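# Run press cell work order and sort bearing plates

## Task

Acting as operator of the pressing cell, whose state from the previous shift nobody has checked, complete the work order and put the good part into the good tray. A plate whose bearing sits proud and can still be pressed home goes into the rework tray; any other faulty join goes into the scrap tray. At the end the machine and gauge must both be idle with no alarm, and the guard must be shut with nothing left inside it.

## Robot and tools

Robot: two Doosan six-joint arms, left_arm and right_arm, each with a Robotiq 140 gripper whose fingers can fold if pushed near the palm or pressed tip-first. Grip parts with the outer quarter of the pads. Bases: left_arm at (-0.096, +0.543, +0.074) m, right_arm at (-0.004, -0.647, +0.074) m, both turned only slightly about z.

Scene frame: origin on the table top midway between the arms, +z up, +x out over the table, left_arm on the +y side. Results give each gripper's end_effector_position (m, the point between closed pads), end_effector_quat_wxyz, velocities, Joint positions and Joint velocities (rad, rad/s, one block per arm, order waist, shoulder, elbow, forearm roll, wrist pitch, wrist roll), Joint targets, Joint torques, External joint torques, Flange force (N, gripper axes; fingers point along +z, close along y), Tool commands, object_status and position_measured, plus device lines and the scene number.

execute_actions: argument actions, a list holding one action (or empty, which only returns images). An action may have rows, steps, until, and device commands. rows: up to 15 rows, each applied for one 1/30 s step. Each row is one list of 18 numbers in [-1, 1] covering both arms: left_arm's 6 joint values, then its gripper position, force_limit, speed, then the same 9 for right_arm. Joint values are offsets from the Joint targets at the start of the call (not from the previous row), scaled so 1.0 = 1.553 rad for waist and shoulder, 2.33 for elbow, 2.913 for the three wrist joints. Zeros hold an arm at its targets. Stated ranges: elbow -2.792 to 2.792, others -6.283 to 6.283; asking more than 0.010 rad past a range is refused. Gripper position is absolute: +1 open (140 mm), about -0.8 pads touching, -1 closes until blocked. force_limit -1 to +1 gives roughly 14 to 58 N per pad at slow close; speed -1 to +1 is about 30 to 250 mm/s of gap and faster closing grips much harder. Both start at +1. To keep a gripper unchanged, resend its last three numbers. object_status: 0 moving, 1 blocked while opening, 2 blocked while closing (a grip), 3 reached target or pads met. steps: 1 to 450, at least the number of rows, default 15; after the rows the last row keeps being pursued. until: ends the action when conditions on machine or gauge fields hold, e.g. {"machine": {"state": "idle"}}, numbers need a comparison like [">=", 3]; {"all": {"status": "ended"}} or {"any": {...}} wait for motions. cameras: list of names (cam_high, cam_low, cam_nest, cam_left_wrist, cam_right_wrist) or ["all"].

move: target is one 18-number row or a list of up to 15 rows, same layout and scale as rows, all offsets counted from the Joint targets at the call's start. speed in rad/s for the joint with farthest to go, 0.01 to 3.92, default 0.5. blend (rad) rounds corners in a list. stop_force 10 to 80 N ends an arm's path on contact (use low speed; not with blocking=false); zero chooses whether to re-zero the force first. blocking=false returns early; then use wait or stop before new rows or moves. The result adds a move: line (done, off_target, moving, held, fault; limits=held if a check withheld steps). Paths avoid nothing.

wait: seconds 0 to 10, holds last commands. stop: brakes a running move (not devices). zoom_image: camera and region [x0, y0, x1, y1] pixels, at most 504 by 504, on the newest image. show_instructions: shows the work order reference images. read_manual: licence texts. finished_scene: scene number; irreversible.

machine (servo press, front toward +x): commands guard shut/open, clamp clamp/open, page setup/readings/curve, register plus value (-12000 to 12000) plus write together to set a register, and keys cycle_start, feed_hold, reset, home, touch, tare; stop as {"machine": {"stop": true}}. A list of up to 8 command objects runs in order (2.1 s after guard, 1.8 s after clamp). Heights in mm above the nest plane, forces in N. A plate sits bore up in the nest, gripped by the jaws; the bearing rests on the bore mouth and a loose sleeve must be set centred (about 1 mm) and square on it for the ram to press. cycle_start needs guard shut, a clamped piece, a stored program number, no alarm. touch reports touch_z. Fields: state, guard_state, clamp_state, answers, entry, alarm, registers such as program, seat_force, force_max, join/end windows, cell_gain, cell_zero, join_f, peak_f, end_z, ok, pos_z, cycles, curve points, stored programs. Check the setup page against the work order; the last shift may have left wrong values, a tare error or an alarm. Holding a piece over the nest with a gripper, or blocking the guard, is a cabinet fault; reset clears alarms, home raises the ram.

gauge: measure true reads one round piece lying flat, centred within 40 mm, alone and still, with the robot clear; about 12 s, done when readings increases. no_1 to no_5 give mm values per drawing requirement. stop cancels.

Avoid: dropping parts or losing them off the table, hard hits, collisions between arms (the clearance check may output "joint command not followed"), contact torque or 144 N forces (10 s fault stop), motor overheating from long stretched holds, and twisting grips on stiff or heavy parts.

Each tool is called after "Call:" in YAML: its name, and indented under it one key for each argument.

Reference images:

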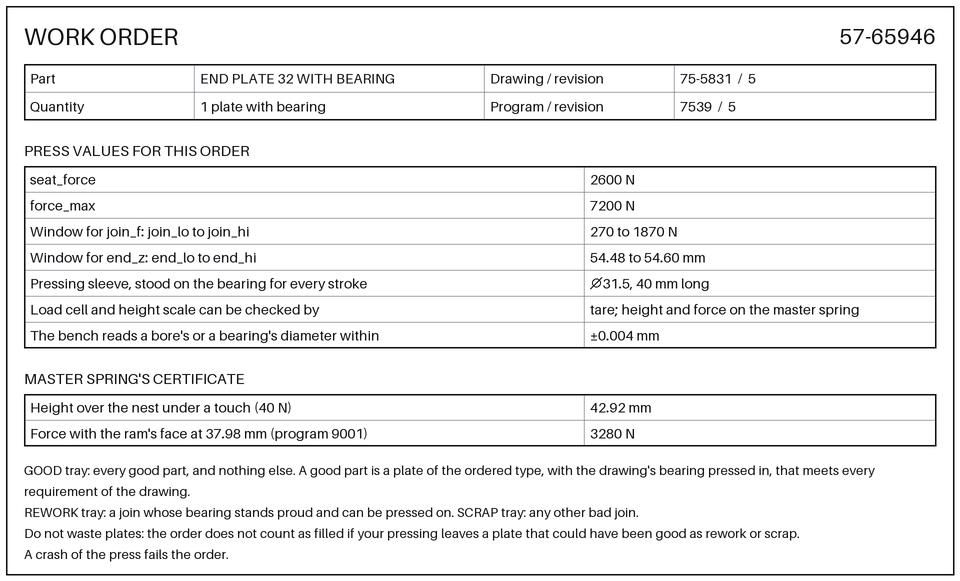

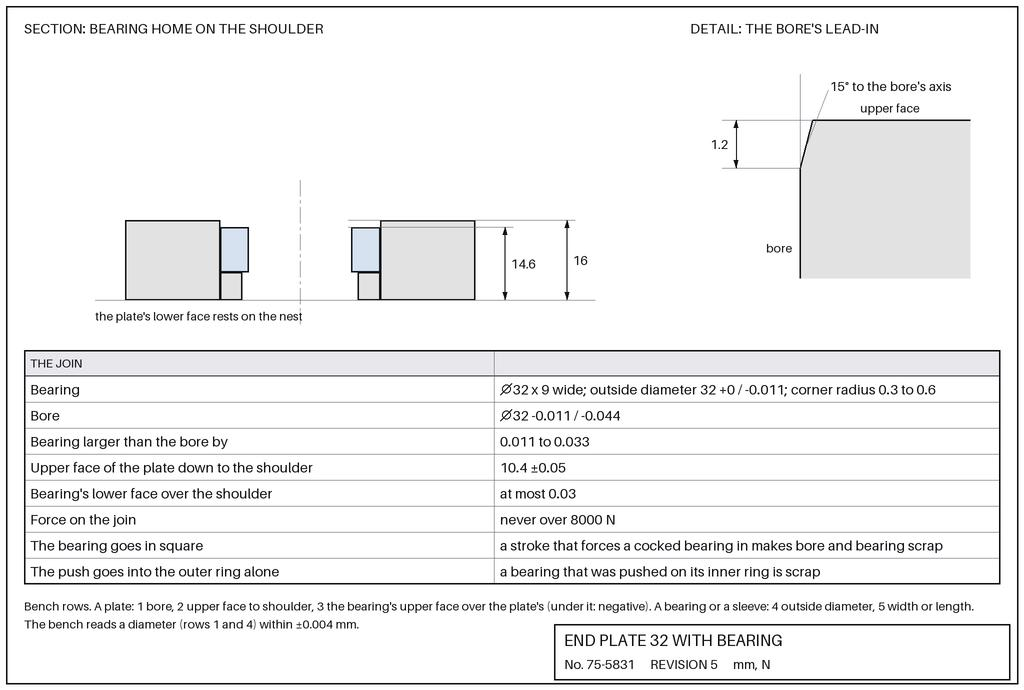

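## Session

Call:
execute_actions:
  actions: []

Scene clock: 0.00 s.
left_arm: end_effector_position=(+0.3426, +0.5438, +0.4431) position_measured=3 object_status=3 end_effector_quat_wxyz=(-0.034, +0.999, +0.024, +0.018) | right_arm: end_effector_position=(+0.4333, -0.6676, +0.4431) position_measured=3 object_status=3 end_effector_quat_wxyz=(-0.033, +0.999, -0.001, +0.019)
Joint positions: left_arm=[-0.195 -0.211 1.886 0.073 1.442 1.383] | right_arm=[-0.195 -0.211 1.886 0.073 1.442 1.383]
Joint velocities: within noise
Joint torques (N m): no reading
External joint torques (N m): no reading
Flange force (N): no reading
Joint targets: left_arm=[-0.195 -0.211 1.886 0.073 1.442 1.383] | right_arm=[-0.195 -0.211 1.886 0.073 1.442 1.383]
Tool commands: left_gripper/position=+1.0 left_gripper/force_limit=+1.0 left_gripper/speed=+1.0 right_gripper/position=+1.0 right_gripper/force_limit=+1.0 right_gripper/speed=+1.0
machine.setup: program=+7539 ram_zero=+161.456 seat_force=+2600 force_max=+7200 join_lo=+270 join_hi=+1870 end_lo=+54.480 end_hi=+54.600 cell_gain=+0.538 cell_zero=+117 program_revision=+5 program_top=+54.600 stored1_number=+2969 stored1_revision=+4 stored2_number=+7539 stored2_revision=+5 stored3_number=+2975 stored3_revision=+2 stored4_number=+9001 stored4_revision=+1 stored5_number=+3025 stored5_revision=+6
machine: state=done guard_state=shut clamp_state=clamped guard_answer=taken clamp_answer=taken page=setup entry=no_entry entries=0 alarm=no_alarm queue=idle queue_left=0
gauge: message=nothing_yet readings=0 no_1=0.000 no_2=0.000 no_3=0.000 no_4=0.000 no_5=0.000

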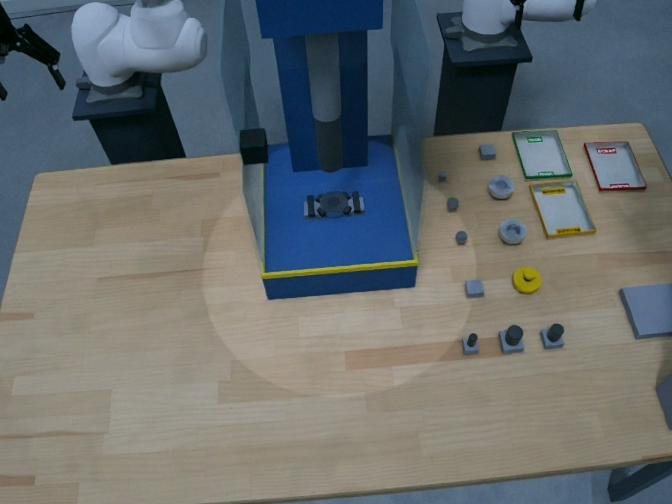

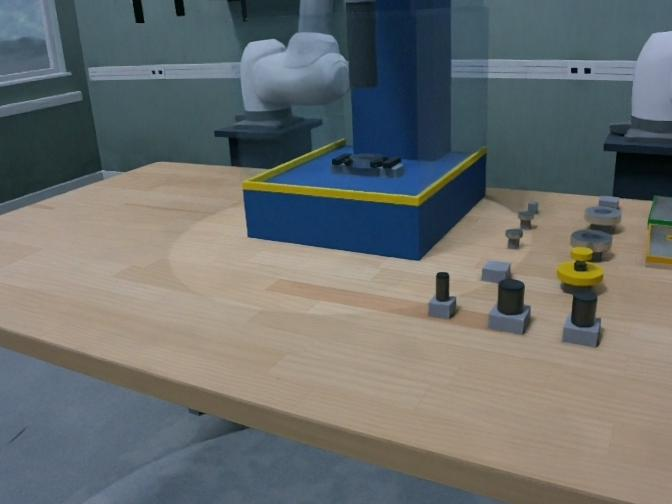

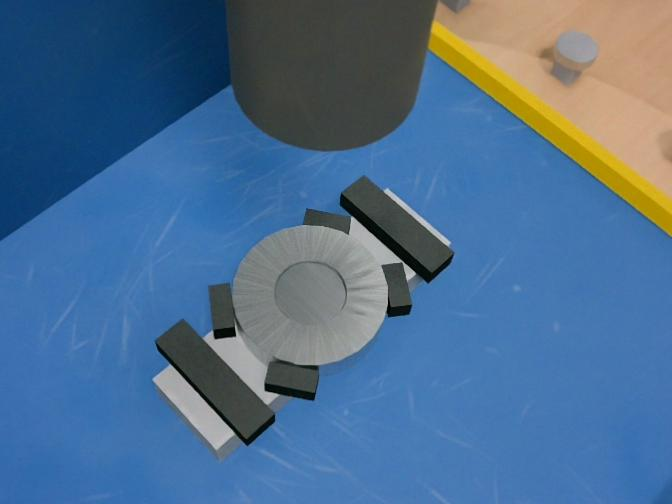

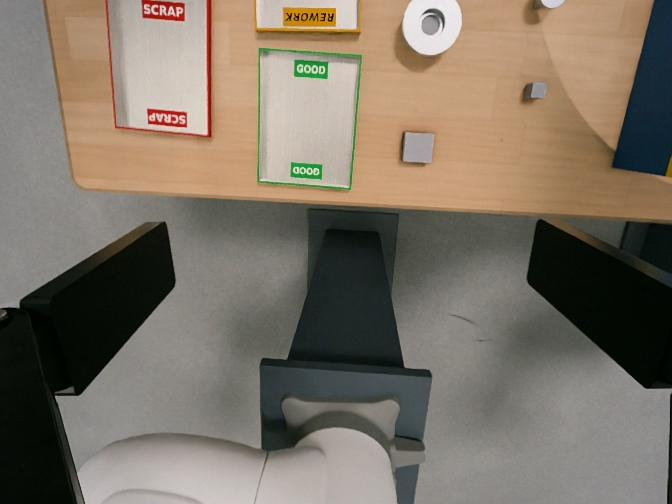

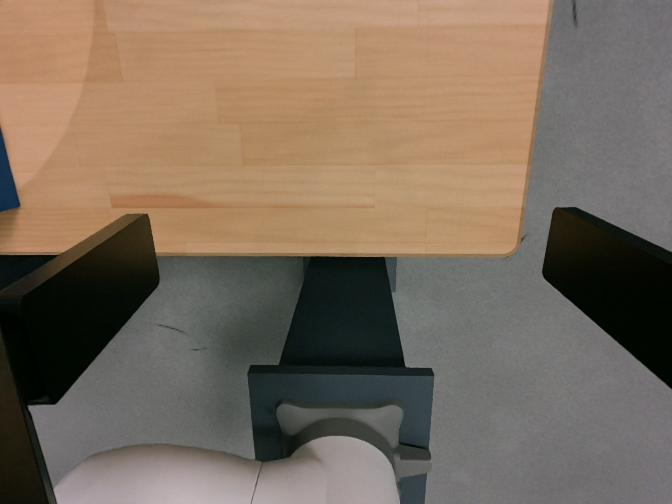

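Call:
zoom_image:
  camera: "cam_high"
  region: [420, 120, 672, 372]

Call:
zoom_image:
  camera: "cam_nest"
  region: [130, 150, 480, 470]

Call:
zoom_image:
  camera: "cam_low"
  region: [400, 170, 672, 374]

Call:
zoom_image:
  camera: "cam_left_wrist"
  region: [240, 0, 672, 220]

Call:
execute_actions:
  actions:
    - {"machine":{"page":"readings"},"steps":5}

Call:
execute_actions:
  actions:
    - {"machine":{"page":"curve"},"steps":5}

Scaled by 2.000 from the camera's 672x504 image, which has a finer 960x720 frame.

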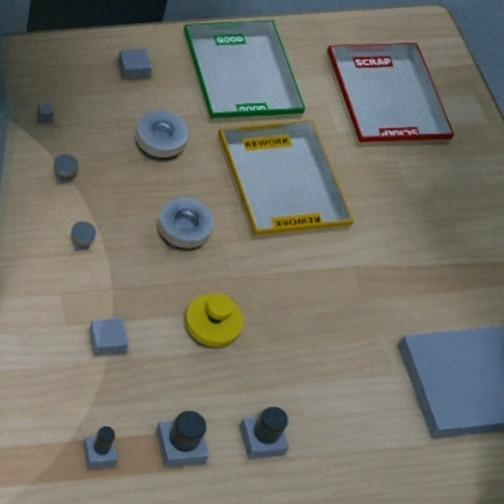

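Scaled by 1.440 from the camera's 672x504 image, which has a finer 960x720 frame.

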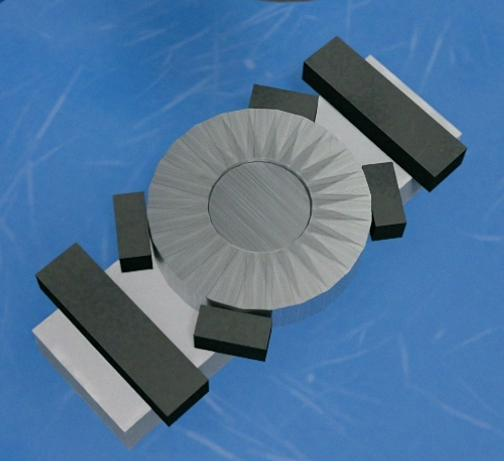

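Scaled by 1.853 from the camera's 672x504 image, which has a finer 960x720 frame.

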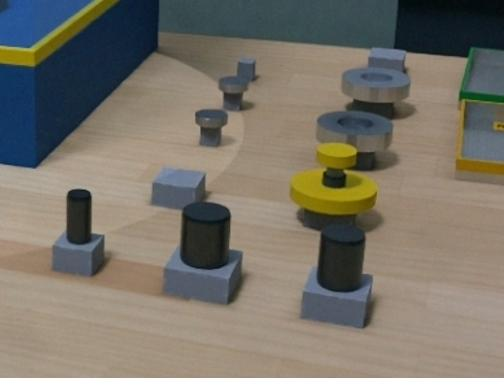

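Scaled by 1.167 from the camera's 672x504 image, which has a finer 960x720 frame.

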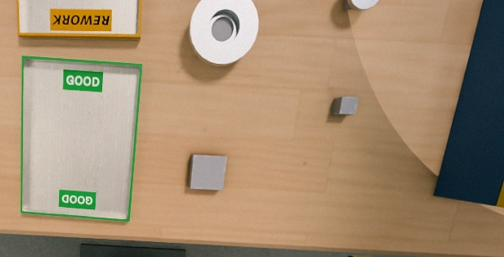

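Scene clock: 9.97 s.
left_arm: end_effector_position=(+0.3426, +0.5438, +0.4431) position_measured=3 object_status=3 end_effector_quat_wxyz=(-0.034, +0.999, +0.024, +0.018) | right_arm: end_effector_position=(+0.4333, -0.6676, +0.4431) position_measured=3 object_status=3 end_effector_quat_wxyz=(-0.033, +0.999, -0.001, +0.019)
Joint positions: left_arm=[-0.195 -0.211 1.886 0.073 1.442 1.383] | right_arm=[-0.195 -0.211 1.886 0.073 1.442 1.383]
Joint torques (N m): left_arm=[0.81 -19.62 -43.54 4.46 -0.01 -0.13] | right_arm=[0.03 -19.91 -41.07 4.51 -0.2 -0.22]
External joint torques (N m): left_arm=[-0.82 -0.36 1.75 0.01 -0.11 0.13] | right_arm=[-0.17 0.46 -0.27 -0.09 0.08 0.21]
Flange force (N): left_arm=[-3.2 1.5 2.8] | right_arm=[1.1 0.0 -0.5]
Joint targets: left_arm=[-0.195 -0.211 1.886 0.073 1.442 1.383] | right_arm=[-0.195 -0.211 1.886 0.073 1.442 1.383]
Tool commands: left_gripper/position=+1.0 left_gripper/force_limit=+1.0 left_gripper/speed=+1.0 right_gripper/position=+1.0 right_gripper/force_limit=+1.0 right_gripper/speed=+1.0
machine.readings: force=+0 touch_z=+0.000 join_f=+1202 peak_f=+10278 end_z=+54.376 ok=+0 pos_z=+158.544 cycles=+1
machine: state=done guard_state=shut clamp_state=clamped guard_answer=taken clamp_answer=taken page=readings entry=no_entry entries=0 alarm=no_alarm queue=done queue_left=0
gauge: message=nothing_yet readings=0 no_1=0.000 no_2=0.000 no_3=0.000 no_4=0.000 no_5=0.000

Scene clock: 10.33 s.
left_arm: end_effector_position=(+0.3426, +0.5438, +0.4431) position_measured=3 object_status=3 end_effector_quat_wxyz=(-0.034, +0.999, +0.024, +0.018) | right_arm: end_effector_position=(+0.4333, -0.6676, +0.4431) position_measured=3 object_status=3 end_effector_quat_wxyz=(-0.033, +0.999, -0.001, +0.019)
Joint positions: left_arm=[-0.195 -0.211 1.886 0.073 1.442 1.383] | right_arm=[-0.195 -0.211 1.886 0.073 1.442 1.383]
Joint torques (N m): left_arm=[0.43 -19.38 -43.49 4.43 -0.03 -0.18] | right_arm=[-0.06 -20.05 -40.89 4.55 -0.22 -0.22]
External joint torques (N m): left_arm=[-0.41 -1.01 1.53 0.05 -0.09 0.18] | right_arm=[-0.03 0.42 -0.42 -0.14 0.1 0.22]
Flange force (N): left_arm=[-3.8 0.3 2.3] | right_arm=[1.3 -0.4 -0.8]
Joint targets: left_arm=[-0.195 -0.211 1.886 0.073 1.442 1.383] | right_arm=[-0.195 -0.211 1.886 0.073 1.442 1.383]
Tool commands: left_gripper/position=+1.0 left_gripper/force_limit=+1.0 left_gripper/speed=+1.0 right_gripper/position=+1.0 right_gripper/force_limit=+1.0 right_gripper/speed=+1.0
machine.curve: curve1_z=+64.200 curve1_f=+1 curve2_z=+62.829 curve2_f=+54 curve3_z=+61.457 curve3_f=+277 curve4_z=+60.086 curve4_f=+479 curve5_z=+58.714 curve5_f=+686 curve6_z=+57.343 curve6_f=+901 curve7_z=+55.971 curve7_f=+1098 curve8_z=+54.600 curve8_f=+1331
machine: state=done guard_state=shut clamp_state=clamped guard_answer=taken clamp_answer=taken page=curve entry=no_entry entries=0 alarm=no_alarm queue=done queue_left=0
gauge: message=nothing_yet readings=0 no_1=0.000 no_2=0.000 no_3=0.000 no_4=0.000 no_5=0.000

Call:
execute_actions:
  actions:
    - {"machine":[{"tare":true,"page":"setup"},{"guard":"open"},{"clamp":"open"}],"steps":5}

Call:
move:
  target: [-0.0406,0.3455,-0.2275,-0.0251,0.0062,-0.0027,1,1,1,0,0,0,0,0,0,1,1,1]
  cameras: ["all"]

Scene clock: 46.30 s.
left_arm: end_effector_position=(+0.3426, +0.5438, +0.4431) position_measured=3 object_status=3 end_effector_quat_wxyz=(-0.034, +0.999, +0.024, +0.018) | right_arm: end_effector_position=(+0.4333, -0.6676, +0.4431) position_measured=3 object_status=3 end_effector_quat_wxyz=(-0.033, +0.999, -0.001, +0.019)
Joint positions: left_arm=[-0.195 -0.211 1.886 0.073 1.442 1.383] | right_arm=[-0.195 -0.211 1.886 0.073 1.442 1.383]
Joint torques (N m): left_arm=[1.19 -19.47 -43.31 4.51 0.04 -0.17] | right_arm=[0.06 -20.19 -40.92 4.53 -0.22 -0.17]
External joint torques (N m): left_arm=[-1.25 -0.77 1.37 -0.03 -0.16 0.16] | right_arm=[-0.04 0.17 -0.41 -0.12 0.11 0.17]
Flange force (N): left_arm=[-3.5 2.3 2.1] | right_arm=[0.9 -0.3 -0.8]
Joint targets: left_arm=[-0.195 -0.211 1.886 0.073 1.442 1.383] | right_arm=[-0.195 -0.211 1.886 0.073 1.442 1.383]
Tool commands: left_gripper/position=+1.0 left_gripper/force_limit=+1.0 left_gripper/speed=+1.0 right_gripper/position=+1.0 right_gripper/force_limit=+1.0 right_gripper/speed=+1.0
machine.setup: program=+7539 ram_zero=+161.456 seat_force=+2600 force_max=+7200 join_lo=+270 join_hi=+1870 end_lo=+54.480 end_hi=+54.600 cell_gain=+0.538 cell_zero=+117 program_revision=+5 program_top=+54.600 stored1_number=+2969 stored1_revision=+4 stored2_number=+7539 stored2_revision=+5 stored3_number=+2975 stored3_revision=+2 stored4_number=+9001 stored4_revision=+1 stored5_number=+3025 stored5_revision=+6
machine: state=done guard_state=between clamp_state=clamped guard_answer=taken clamp_answer=taken page=setup entry=taken entries=1 alarm=no_alarm queue=running queue_left=1
gauge: message=nothing_yet readings=0 no_1=0.000 no_2=0.000 no_3=0.000 no_4=0.000 no_5=0.000

Scene clock: 47.80 s.
left_arm: end_effector_position=(+0.6505, +0.4306, +0.4197) position_measured=3 object_status=3 end_effector_quat_wxyz=(+0.000, +1.000, +0.000, +0.000) | right_arm: end_effector_position=(+0.4333, -0.6676, +0.4431) position_measured=3 object_status=3 end_effector_quat_wxyz=(-0.033, +0.999, -0.001, +0.019)
Joint positions: left_arm=[-0.258 0.326 1.356 0 1.46 1.375] | right_arm=[-0.195 -0.211 1.886 0.073 1.442 1.383]
Joint torques (N m): left_arm=[0.56 -74.88 -43.09 4.2 0.1 -0.23] | right_arm=[-0.05 -19.94 -40.91 4.54 -0.24 -0.21]
External joint torques (N m): left_arm=[-0.55 0.57 1.67 0.06 -0.15 0.23] | right_arm=[0.11 -0.27 -0.52 -0.12 0.13 0.2]
Flange force (N): left_arm=[-2.9 0.0 3.0] | right_arm=[0.3 -0.8 -1.1]
Joint targets: left_arm=[-0.258 0.326 1.356 0.000 1.460 1.375] | right_arm=[-0.195 -0.211 1.886 0.073 1.442 1.383]
machine.setup: program=+7539 ram_zero=+161.456 seat_force=+2600 force_max=+7200 join_lo=+270 join_hi=+1870 end_lo=+54.480 end_hi=+54.600 cell_gain=+0.538 cell_zero=+117 program_revision=+5 program_top=+54.600 stored1_number=+2969 stored1_revision=+4 stored2_number=+7539 stored2_revision=+5 stored3_number=+2975 stored3_revision=+2 stored4_number=+9001 stored4_revision=+1 stored5_number=+3025 stored5_revision=+6
machine: state=done guard_state=open clamp_state=clamped guard_answer=taken clamp_answer=taken page=setup entry=taken entries=1 alarm=no_alarm queue=running queue_left=1
gauge: message=nothing_yet readings=0 no_1=0.000 no_2=0.000 no_3=0.000 no_4=0.000 no_5=0.000
move: done

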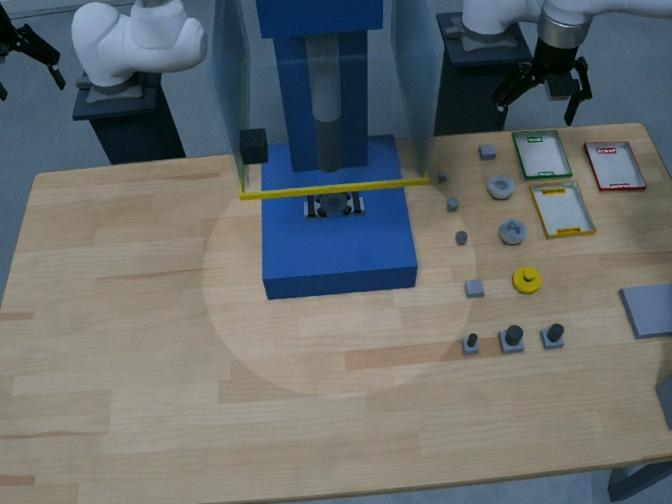

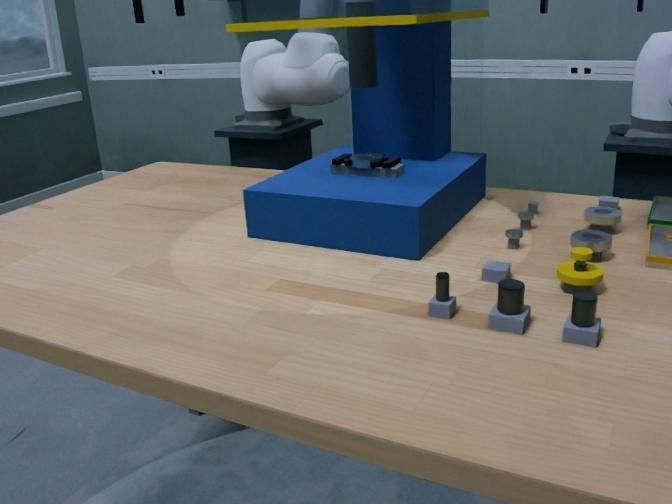

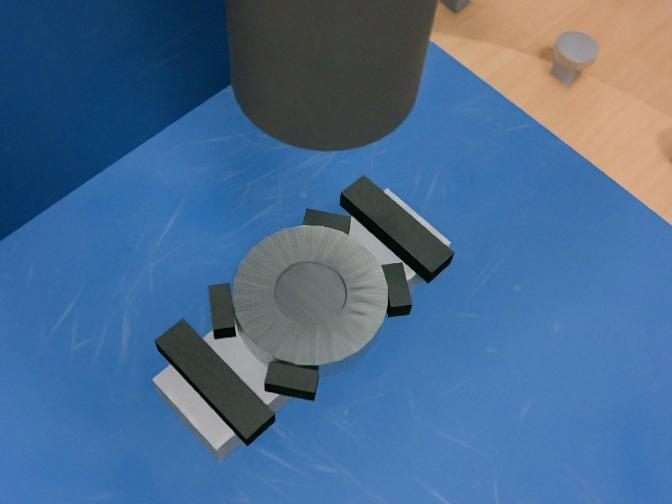

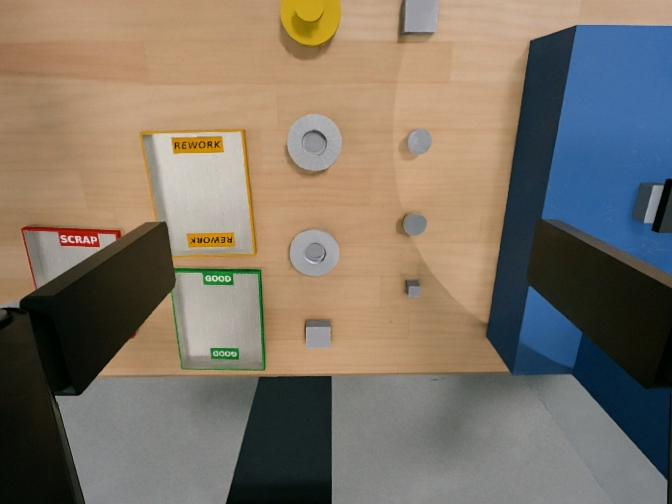

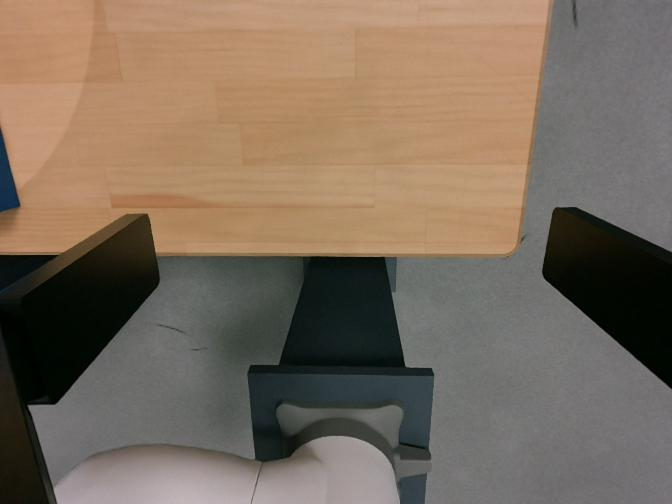

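Call:
move:
  target: [0.166,0,0,0,-0.1545,0,1,1,1,0,0,0,0,0,0,1,1,1]
  cameras: ["cam_left_wrist","cam_nest"]

Scene clock: 61.97 s.
left_arm: end_effector_position=(+0.7989, +0.6336, +0.4527) position_measured=3 object_status=3 end_effector_quat_wxyz=(+0.015, +0.967, +0.126, +0.223) | right_arm: end_effector_position=(+0.4333, -0.6676, +0.4431) position_measured=3 object_status=3 end_effector_quat_wxyz=(-0.033, +0.999, -0.001, +0.019)
Joint positions: left_arm=[0 0.326 1.356 0 1.01 1.375] | right_arm=[-0.195 -0.211 1.886 0.073 1.442 1.383]
Joint torques (N m): left_arm=[-0.13 -76 -44.42 4.22 -1.12 -0.25] | right_arm=[-0.14 -19.86 -41.05 4.53 -0.26 -0.16]
External joint torques (N m): left_arm=[0.08 0.58 1.64 0.06 -0.11 0.25] | right_arm=[0.11 -0.03 -0.29 -0.11 0.14 0.16]
Flange force (N): left_arm=[-3.6 -1.1 1.4] | right_arm=[0.4 -0.6 -0.7]
Joint targets: left_arm=[0.000 0.326 1.356 0.000 1.010 1.375] | right_arm=[-0.195 -0.211 1.886 0.073 1.442 1.383]
machine.setup: program=+7539 ram_zero=+161.456 seat_force=+2600 force_max=+7200 join_lo=+270 join_hi=+1870 end_lo=+54.480 end_hi=+54.600 cell_gain=+0.538 cell_zero=+117 program_revision=+5 program_top=+54.600 stored1_number=+2969 stored1_revision=+4 stored2_number=+7539 stored2_revision=+5 stored3_number=+2975 stored3_revision=+2 stored4_number=+9001 stored4_revision=+1 stored5_number=+3025 stored5_revision=+6
machine: state=idle guard_state=open clamp_state=open guard_answer=taken clamp_answer=taken page=setup entry=taken entries=1 alarm=no_alarm queue=done queue_left=0
gauge: message=nothing_yet readings=0 no_1=0.000 no_2=0.000 no_3=0.000 no_4=0.000 no_5=0.000
move: done
Images, in order (width x height): cam_nest 672x504, cam_left_wrist 672x504.

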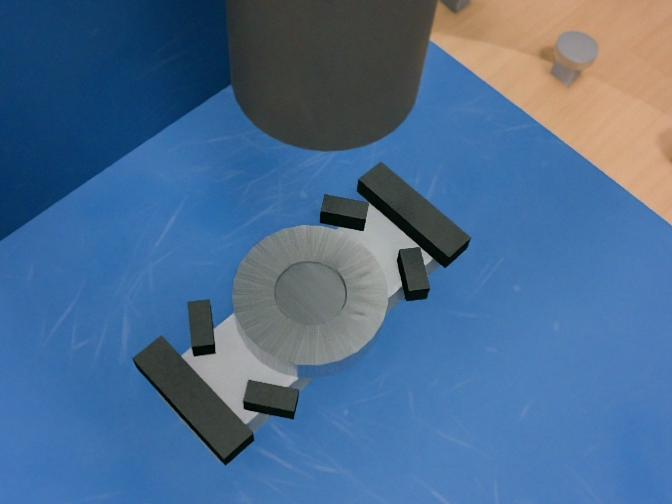

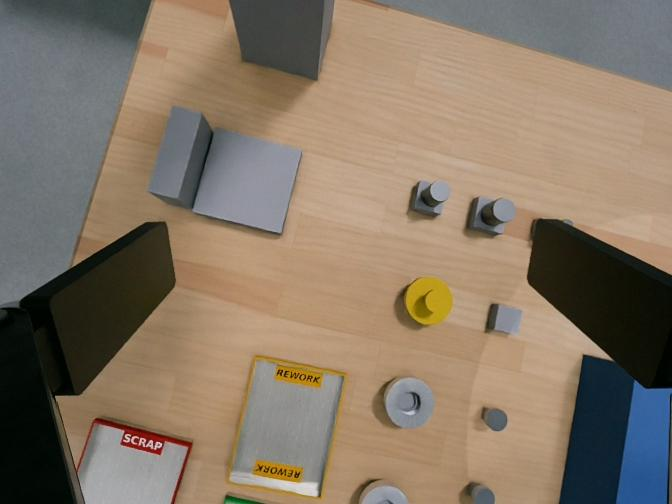

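Call:
zoom_image:
  camera: "cam_left_wrist"
  region: [80, 0, 380, 260]

Scaled by 1.680 from the camera's 672x504 image, which has a finer 960x720 frame.

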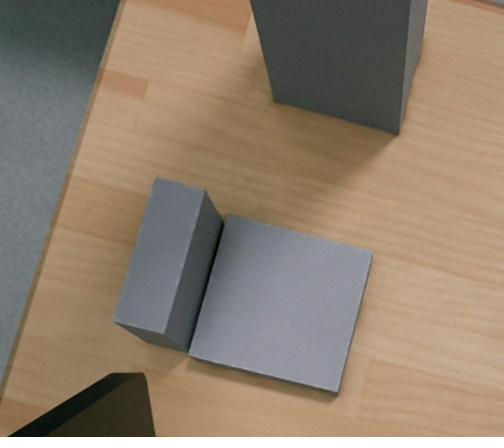

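Call:
move:
  target: [0.05,-0.2099,0,0,-0.1407,0,1,1,1,0,0,0,0,0,0,1,1,1]
  cameras: ["cam_left_wrist"]

Scene clock: 90.40 s.
left_arm: end_effector_position=(+0.8012, +0.6595, +0.5860) position_measured=3 object_status=3 end_effector_quat_wxyz=(+0.019, +0.927, +0.135, +0.349) | right_arm: end_effector_position=(+0.4333, -0.6676, +0.4431) position_measured=3 object_status=3 end_effector_quat_wxyz=(-0.033, +0.999, -0.001, +0.019)
Joint positions: left_arm=[0.028 0.206 1.357 -0.001 0.864 1.374] | right_arm=[-0.195 -0.211 1.886 0.073 1.442 1.383]
Joint torques (N m): left_arm=[0.89 -63.48 -45.36 4.33 -2.44 0.02] | right_arm=[0.23 -19.66 -41.02 4.5 -0.25 -0.22]
External joint torques (N m): left_arm=[-1.08 -1.45 1.61 -0.02 0.63 -0.01] | right_arm=[-0.22 -0.3 -0.46 -0.06 0.13 0.21]
External joint torques when the fault began: left_arm=[-7.32 62.41 96.3 -11.82 40.3 -8.68]
Flange force (N): left_arm=[-5.5 0.8 -2.2] | right_arm=[0.1 0.0 -1.1]
Flange force when the fault began (N): left_arm=[-124.7 -8.3 25.7]
Joint targets: left_arm=[0.028 0.206 1.357 -0.001 0.864 1.374] | right_arm=[-0.195 -0.211 1.886 0.073 1.442 1.383]
Tool commands: left_gripper/position=+1.0 left_gripper/force_limit=+1.0 left_gripper/speed=+1.0 right_gripper/position=+1.0 right_gripper/force_limit=+1.0 right_gripper/speed=+1.0
FORCE FAULT: contact force on the left arm reached its limit, and that arm stopped for 10 seconds. The contact can be on any part of that arm, not only on its tool. That arm's remaining commands of this call were not run. That arm's target is now where it stood when the stop ended, not its last command. That arm accepts commands again.
machine.setup: program=+7539 ram_zero=+161.456 seat_force=+2600 force_max=+7200 join_lo=+270 join_hi=+1870 end_lo=+54.480 end_hi=+54.600 cell_gain=+0.538 cell_zero=+117 program_revision=+5 program_top=+54.600 stored1_number=+2969 stored1_revision=+4 stored2_number=+7539 stored2_revision=+5 stored3_number=+2975 stored3_revision=+2 stored4_number=+9001 stored4_revision=+1 stored5_number=+3025 stored5_revision=+6
machine: state=idle guard_state=open clamp_state=open guard_answer=taken clamp_answer=taken page=setup entry=taken entries=1 alarm=no_alarm queue=done queue_left=0
gauge: message=nothing_yet readings=0 no_1=0.000 no_2=0.000 no_3=0.000 no_4=0.000 no_5=0.000
move: fault (left_arm); left_arm: the wrist pitch is farthest, 0.264 rad from its target
Images, in order (width x height): cam_left_wrist 672x504.

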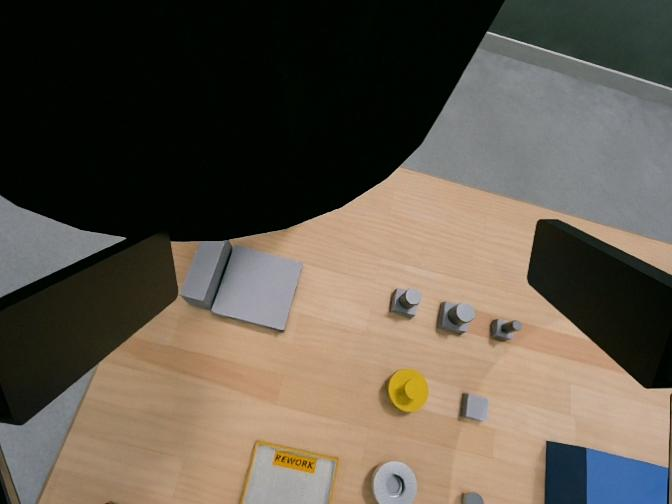

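Call:
move:
  target:
    - [-0.018,0.0773,0,0,0.0501,0,1,1,1,0,0,0,0,0,0,1,1,1]
    - [-0.1842,0.0773,0,0,0.2046,0,1,1,1,0,0,0,0,0,0,1,1,1]
  blend: [0.05,0]
  cameras: ["cam_left_wrist","cam_high"]

Scene clock: 98.70 s.
left_arm: end_effector_position=(+0.6502, +0.4307, +0.4182) position_measured=3 object_status=3 end_effector_quat_wxyz=(+0.000, +1.000, +0.001, -0.001) | right_arm: end_effector_position=(+0.4333, -0.6676, +0.4431) position_measured=3 object_status=3 end_effector_quat_wxyz=(-0.033, +0.999, -0.001, +0.019)
Joint positions: left_arm=[-0.258 0.326 1.357 -0.001 1.46 1.374] | right_arm=[-0.195 -0.211 1.886 0.073 1.442 1.383]
Joint torques (N m): left_arm=[0.16 -75.21 -43.21 4.26 0.06 -0.18] | right_arm=[0.08 -20.1 -41.09 4.55 -0.25 -0.17]
External joint torques (N m): left_arm=[0.07 -0.16 1.42 0.04 -0.1 0.18] | right_arm=[-0.02 -0.31 -0.31 -0.12 0.15 0.17]
Flange force (N): left_arm=[-3.4 -0.9 2.4] | right_arm=[-0.1 -0.4 -0.8]
Joint targets: left_arm=[-0.258 0.326 1.357 -0.001 1.460 1.374] | right_arm=[-0.195 -0.211 1.886 0.073 1.442 1.383]
machine.setup: program=+7539 ram_zero=+161.456 seat_force=+2600 force_max=+7200 join_lo=+270 join_hi=+1870 end_lo=+54.480 end_hi=+54.600 cell_gain=+0.538 cell_zero=+117 program_revision=+5 program_top=+54.600 stored1_number=+2969 stored1_revision=+4 stored2_number=+7539 stored2_revision=+5 stored3_number=+2975 stored3_revision=+2 stored4_number=+9001 stored4_revision=+1 stored5_number=+3025 stored5_revision=+6
machine: state=idle guard_state=open clamp_state=open guard_answer=taken clamp_answer=taken page=setup entry=taken entries=1 alarm=no_alarm queue=done queue_left=0
gauge: message=nothing_yet readings=0 no_1=0.000 no_2=0.000 no_3=0.000 no_4=0.000 no_5=0.000
move: done
Images, in order (width x height): cam_high 672x504, cam_left_wrist 672x504.

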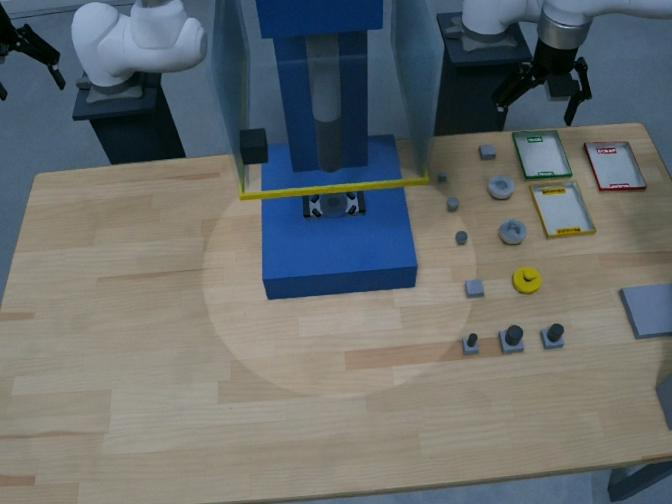

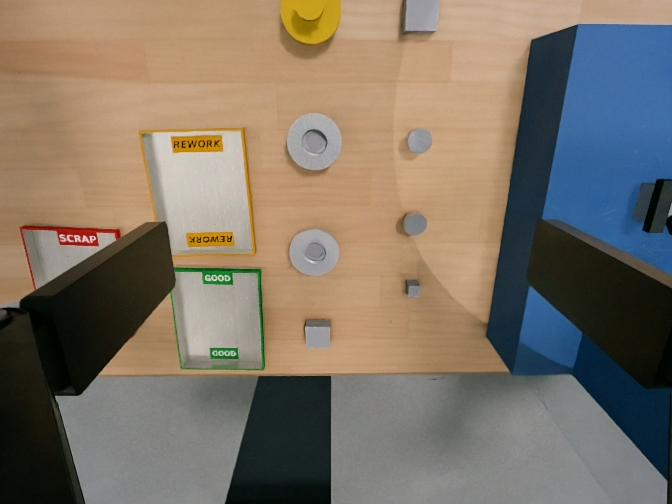

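Call:
move:
  target:
    - [0.0,-0.3078,0.4373,0,-0.7669,0,1,1,1,0,0,0,0,0,0,1,1,1]
    - [0.2717,-0.3078,0.4373,0,-0.7669,0,1,1,1,0,0,0,0,0,0,1,1,1]
  blend: [0.1,0]
  speed: 1.0
  cameras: ["cam_left_wrist"]

Scene clock: 127.10 s.
left_arm: end_effector_position=(+0.5591, +0.7298, +0.5393) position_measured=3 object_status=3 end_effector_quat_wxyz=(-0.011, +0.648, +0.140, +0.748) | right_arm: end_effector_position=(+0.4333, -0.6676, +0.4431) position_measured=3 object_status=3 end_effector_quat_wxyz=(-0.033, +0.999, -0.001, +0.019)
Joint positions: left_arm=[0.164 -0.152 2.376 -0.001 -0.774 1.374] | right_arm=[-0.195 -0.211 1.886 0.073 1.442 1.383]
Joint torques (N m): left_arm=[0.47 -19.37 -37.1 3.45 -2.65 -0.14] | right_arm=[-0.29 -19.91 -41.14 4.54 -0.26 -0.19]
External joint torques (N m): left_arm=[-0.35 -0.89 1.15 -0.03 -0.03 0.15] | right_arm=[0.23 -0.14 -0.27 -0.12 0.15 0.19]
Flange force (N): left_arm=[-0.1 2.0 -3.3] | right_arm=[0.2 -1.0 -0.7]
Joint targets: left_arm=[0.164 -0.152 2.376 -0.001 -0.774 1.374] | right_arm=[-0.195 -0.211 1.886 0.073 1.442 1.383]
machine.setup: program=+7539 ram_zero=+161.456 seat_force=+2600 force_max=+7200 join_lo=+270 join_hi=+1870 end_lo=+54.480 end_hi=+54.600 cell_gain=+0.538 cell_zero=+117 program_revision=+5 program_top=+54.600 stored1_number=+2969 stored1_revision=+4 stored2_number=+7539 stored2_revision=+5 stored3_number=+2975 stored3_revision=+2 stored4_number=+9001 stored4_revision=+1 stored5_number=+3025 stored5_revision=+6
machine: state=idle guard_state=open clamp_state=open guard_answer=taken clamp_answer=taken page=setup entry=taken entries=1 alarm=no_alarm queue=done queue_left=0
gauge: message=nothing_yet readings=0 no_1=0.000 no_2=0.000 no_3=0.000 no_4=0.000 no_5=0.000
move: done
Images, in order (width x height): cam_left_wrist 672x504.

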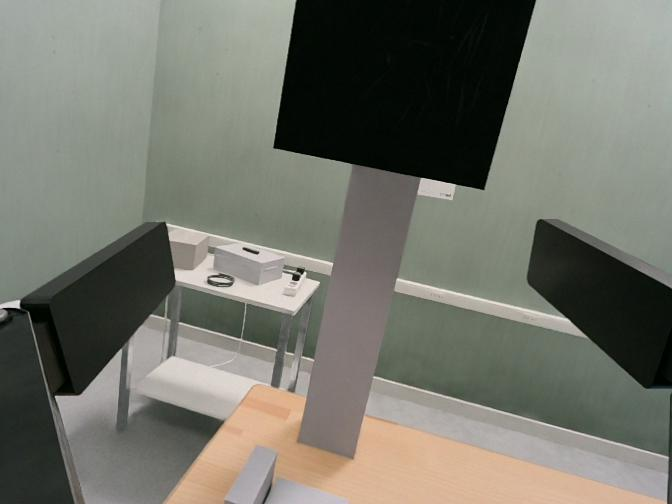

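Call:
move:
  target: [-0.1543,0.4034,-0.2367,0.6766,-0.1539,-0.2474,0.295,0,-1,0,0,0,0,0,0,1,1,1]
  speed: 0.8
  cameras: ["cam_left_wrist","cam_high","cam_low","cam_nest"]

Scene clock: 156.83 s.
left_arm: end_effector_position=(+0.6052, +0.2807, +0.2393) position_measured=92 object_status=3 end_effector_quat_wxyz=(+0.354, +0.613, -0.612, +0.353) | right_arm: end_effector_position=(+0.4333, -0.6676, +0.4431) position_measured=3 object_status=3 end_effector_quat_wxyz=(-0.033, +0.999, -0.001, +0.019)
Joint positions: left_arm=[-0.075 0.475 1.825 1.97 -1.222 0.653] | right_arm=[-0.195 -0.211 1.886 0.073 1.442 1.383]
Joint torques (N m): left_arm=[0.87 -81.49 -35.02 -2.92 -1.42 -0.17] | right_arm=[-0.09 -19.85 -41.01 4.54 -0.2 -0.18]
External joint torques (N m): left_arm=[-1 0.69 1.26 -0.1 -0.04 0.17] | right_arm=[0.21 -0.34 -0.39 -0.11 0.08 0.18]
Flange force (N): left_arm=[-0.8 1.9 2.1] | right_arm=[0.1 -1.0 -0.8]
Joint targets: left_arm=[-0.075 0.475 1.825 1.970 -1.222 0.653] | right_arm=[-0.195 -0.211 1.886 0.073 1.442 1.383]
machine.setup: program=+7539 ram_zero=+161.456 seat_force=+2600 force_max=+7200 join_lo=+270 join_hi=+1870 end_lo=+54.480 end_hi=+54.600 cell_gain=+0.538 cell_zero=+117 program_revision=+5 program_top=+54.600 stored1_number=+2969 stored1_revision=+4 stored2_number=+7539 stored2_revision=+5 stored3_number=+2975 stored3_revision=+2 stored4_number=+9001 stored4_revision=+1 stored5_number=+3025 stored5_revision=+6
machine: state=idle guard_state=open clamp_state=open guard_answer=taken clamp_answer=taken page=setup entry=taken entries=1 alarm=no_alarm queue=done queue_left=0
gauge: message=nothing_yet readings=0 no_1=0.000 no_2=0.000 no_3=0.000 no_4=0.000 no_5=0.000
move: done
Images, in order (width x height): cam_high 672x504, cam_low 672x504, cam_nest 672x504, cam_left_wrist 672x504.

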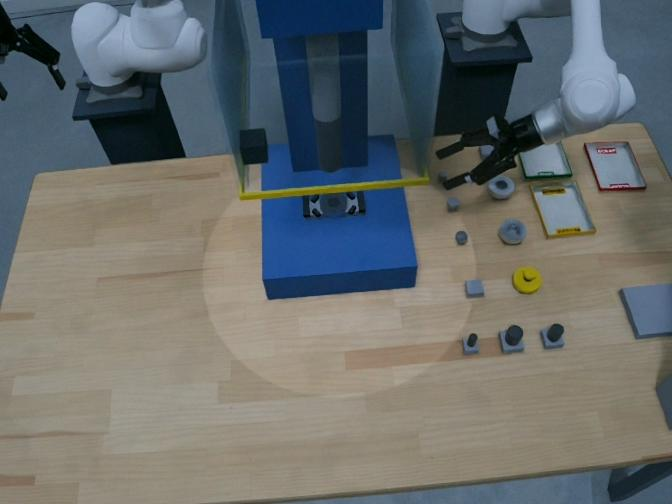

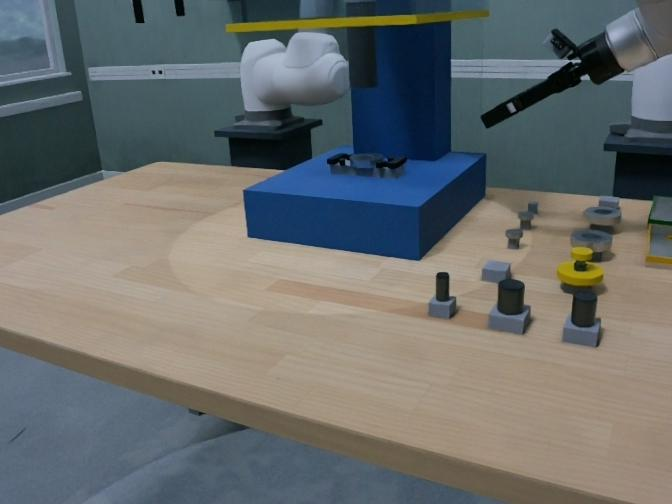

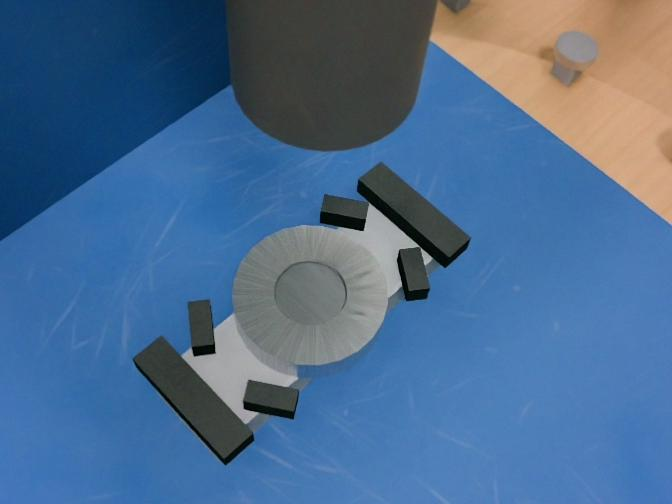

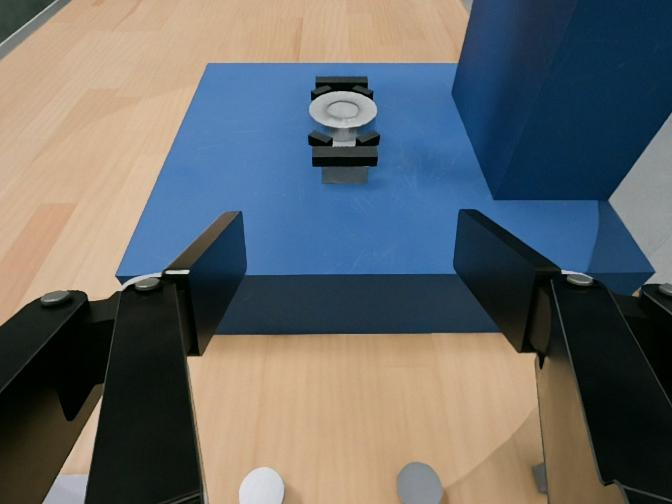

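Call:
move:
  target: [-0.1488,0.0375,-0.0068,-0.052,0.0597,-0.005,0.295,0,-1,0,0,0,0,0,0,1,1,1]
  speed: 0.4
  cameras: ["cam_left_wrist","cam_nest","cam_low"]

Scene clock: 169.00 s.
left_arm: end_effector_position=(+0.6075, +0.1158, +0.2045) position_measured=92 object_status=3 end_effector_quat_wxyz=(+0.353, +0.613, -0.612, +0.354) | right_arm: end_effector_position=(+0.4333, -0.6676, +0.4431) position_measured=3 object_status=3 end_effector_quat_wxyz=(-0.033, +0.999, -0.001, +0.019)
Joint positions: left_arm=[-0.307 0.533 1.809 1.819 -1.049 0.639] | right_arm=[-0.195 -0.211 1.886 0.073 1.442 1.383]
Joint torques (N m): left_arm=[1.48 -86.5 -34.56 -2.3 -1.49 -0.13] | right_arm=[-0.04 -20.03 -41 4.54 -0.25 -0.23]
External joint torques (N m): left_arm=[-1.79 0.28 1.01 -0.11 0.04 0.13] | right_arm=[-0.02 0.14 -0.38 -0.12 0.13 0.23]
Flange force (N): left_arm=[0.1 2.6 2.4] | right_arm=[0.8 -0.5 -0.8]
Joint targets: left_arm=[-0.307 0.533 1.809 1.819 -1.049 0.639] | right_arm=[-0.195 -0.211 1.886 0.073 1.442 1.383]
machine.setup: program=+7539 ram_zero=+161.456 seat_force=+2600 force_max=+7200 join_lo=+270 join_hi=+1870 end_lo=+54.480 end_hi=+54.600 cell_gain=+0.538 cell_zero=+117 program_revision=+5 program_top=+54.600 stored1_number=+2969 stored1_revision=+4 stored2_number=+7539 stored2_revision=+5 stored3_number=+2975 stored3_revision=+2 stored4_number=+9001 stored4_revision=+1 stored5_number=+3025 stored5_revision=+6
machine: state=idle guard_state=open clamp_state=open guard_answer=taken clamp_answer=taken page=setup entry=taken entries=1 alarm=no_alarm queue=done queue_left=0
gauge: message=nothing_yet readings=0 no_1=0.000 no_2=0.000 no_3=0.000 no_4=0.000 no_5=0.000
move: done
Images, in order (width x height): cam_low 672x504, cam_nest 672x504, cam_left_wrist 672x504.

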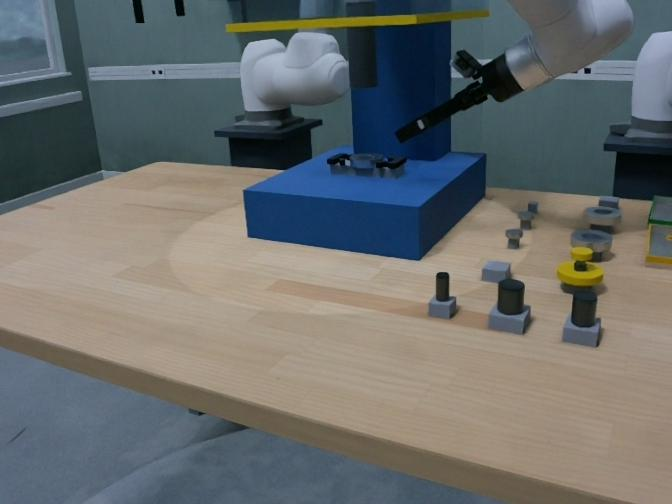

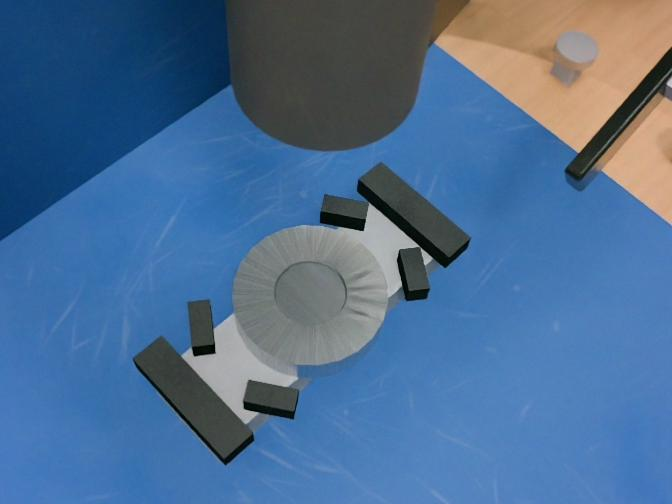

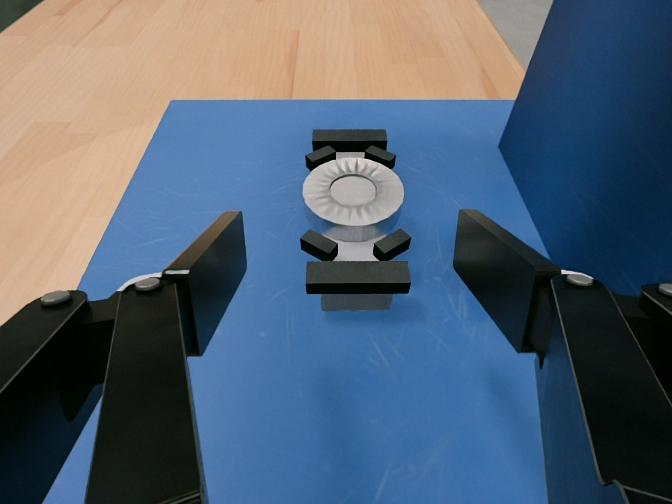

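Call:
move:
  target: [-0.0536,0.0368,-0.0026,-0.0286,0.0232,0.0154,0.295,0,-1,0,0,0,0,0,0,1,1,1]
  speed: 0.3
  cameras: ["cam_left_wrist","cam_nest"]

Scene clock: 183.83 s.
left_arm: end_effector_position=(+0.6026, +0.0548, +0.1656) position_measured=92 object_status=3 end_effector_quat_wxyz=(+0.353, +0.613, -0.612, +0.354) | right_arm: end_effector_position=(+0.4333, -0.6676, +0.4431) position_measured=3 object_status=3 end_effector_quat_wxyz=(-0.033, +0.999, -0.001, +0.019)
Joint positions: left_arm=[-0.39 0.59 1.803 1.735 -0.981 0.684] | right_arm=[-0.195 -0.211 1.886 0.073 1.442 1.383]
Joint torques (N m): left_arm=[1.2 -90.06 -33.39 -1.89 -1.46 -0.13] | right_arm=[0.1 -19.77 -40.85 4.55 -0.25 -0.19]
External joint torques (N m): left_arm=[-1.22 0.84 1.23 -0.13 -0.05 0.13] | right_arm=[-0.1 0.01 -0.5 -0.13 0.13 0.19]
Flange force (N): left_arm=[-1.0 2.4 1.8] | right_arm=[0.7 -0.2 -1.1]
Joint targets: left_arm=[-0.390 0.590 1.803 1.735 -0.981 0.684] | right_arm=[-0.195 -0.211 1.886 0.073 1.442 1.383]
machine.setup: program=+7539 ram_zero=+161.456 seat_force=+2600 force_max=+7200 join_lo=+270 join_hi=+1870 end_lo=+54.480 end_hi=+54.600 cell_gain=+0.538 cell_zero=+117 program_revision=+5 program_top=+54.600 stored1_number=+2969 stored1_revision=+4 stored2_number=+7539 stored2_revision=+5 stored3_number=+2975 stored3_revision=+2 stored4_number=+9001 stored4_revision=+1 stored5_number=+3025 stored5_revision=+6
machine: state=idle guard_state=open clamp_state=open guard_answer=taken clamp_answer=taken page=setup entry=taken entries=1 alarm=no_alarm queue=done queue_left=0
gauge: message=nothing_yet readings=0 no_1=0.000 no_2=0.000 no_3=0.000 no_4=0.000 no_5=0.000
move: done
Images, in order (width x height): cam_nest 672x504, cam_left_wrist 672x504.

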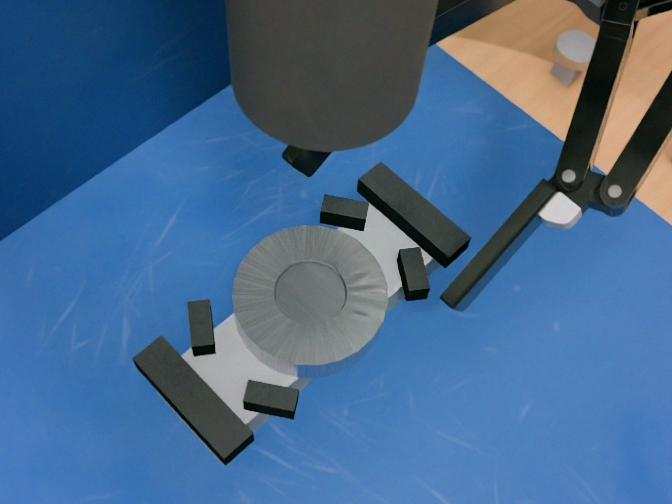

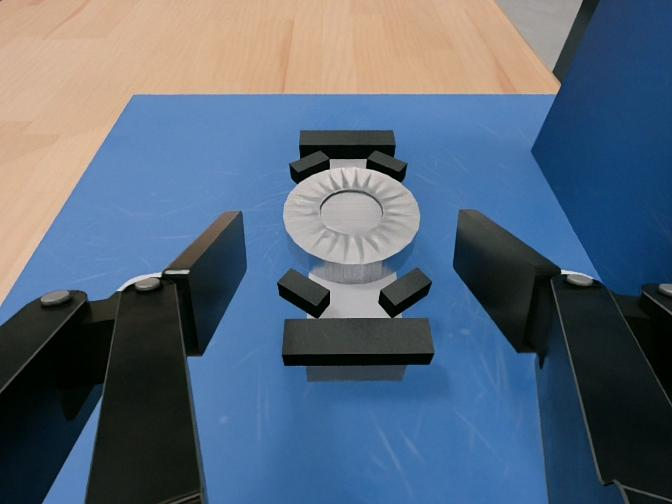

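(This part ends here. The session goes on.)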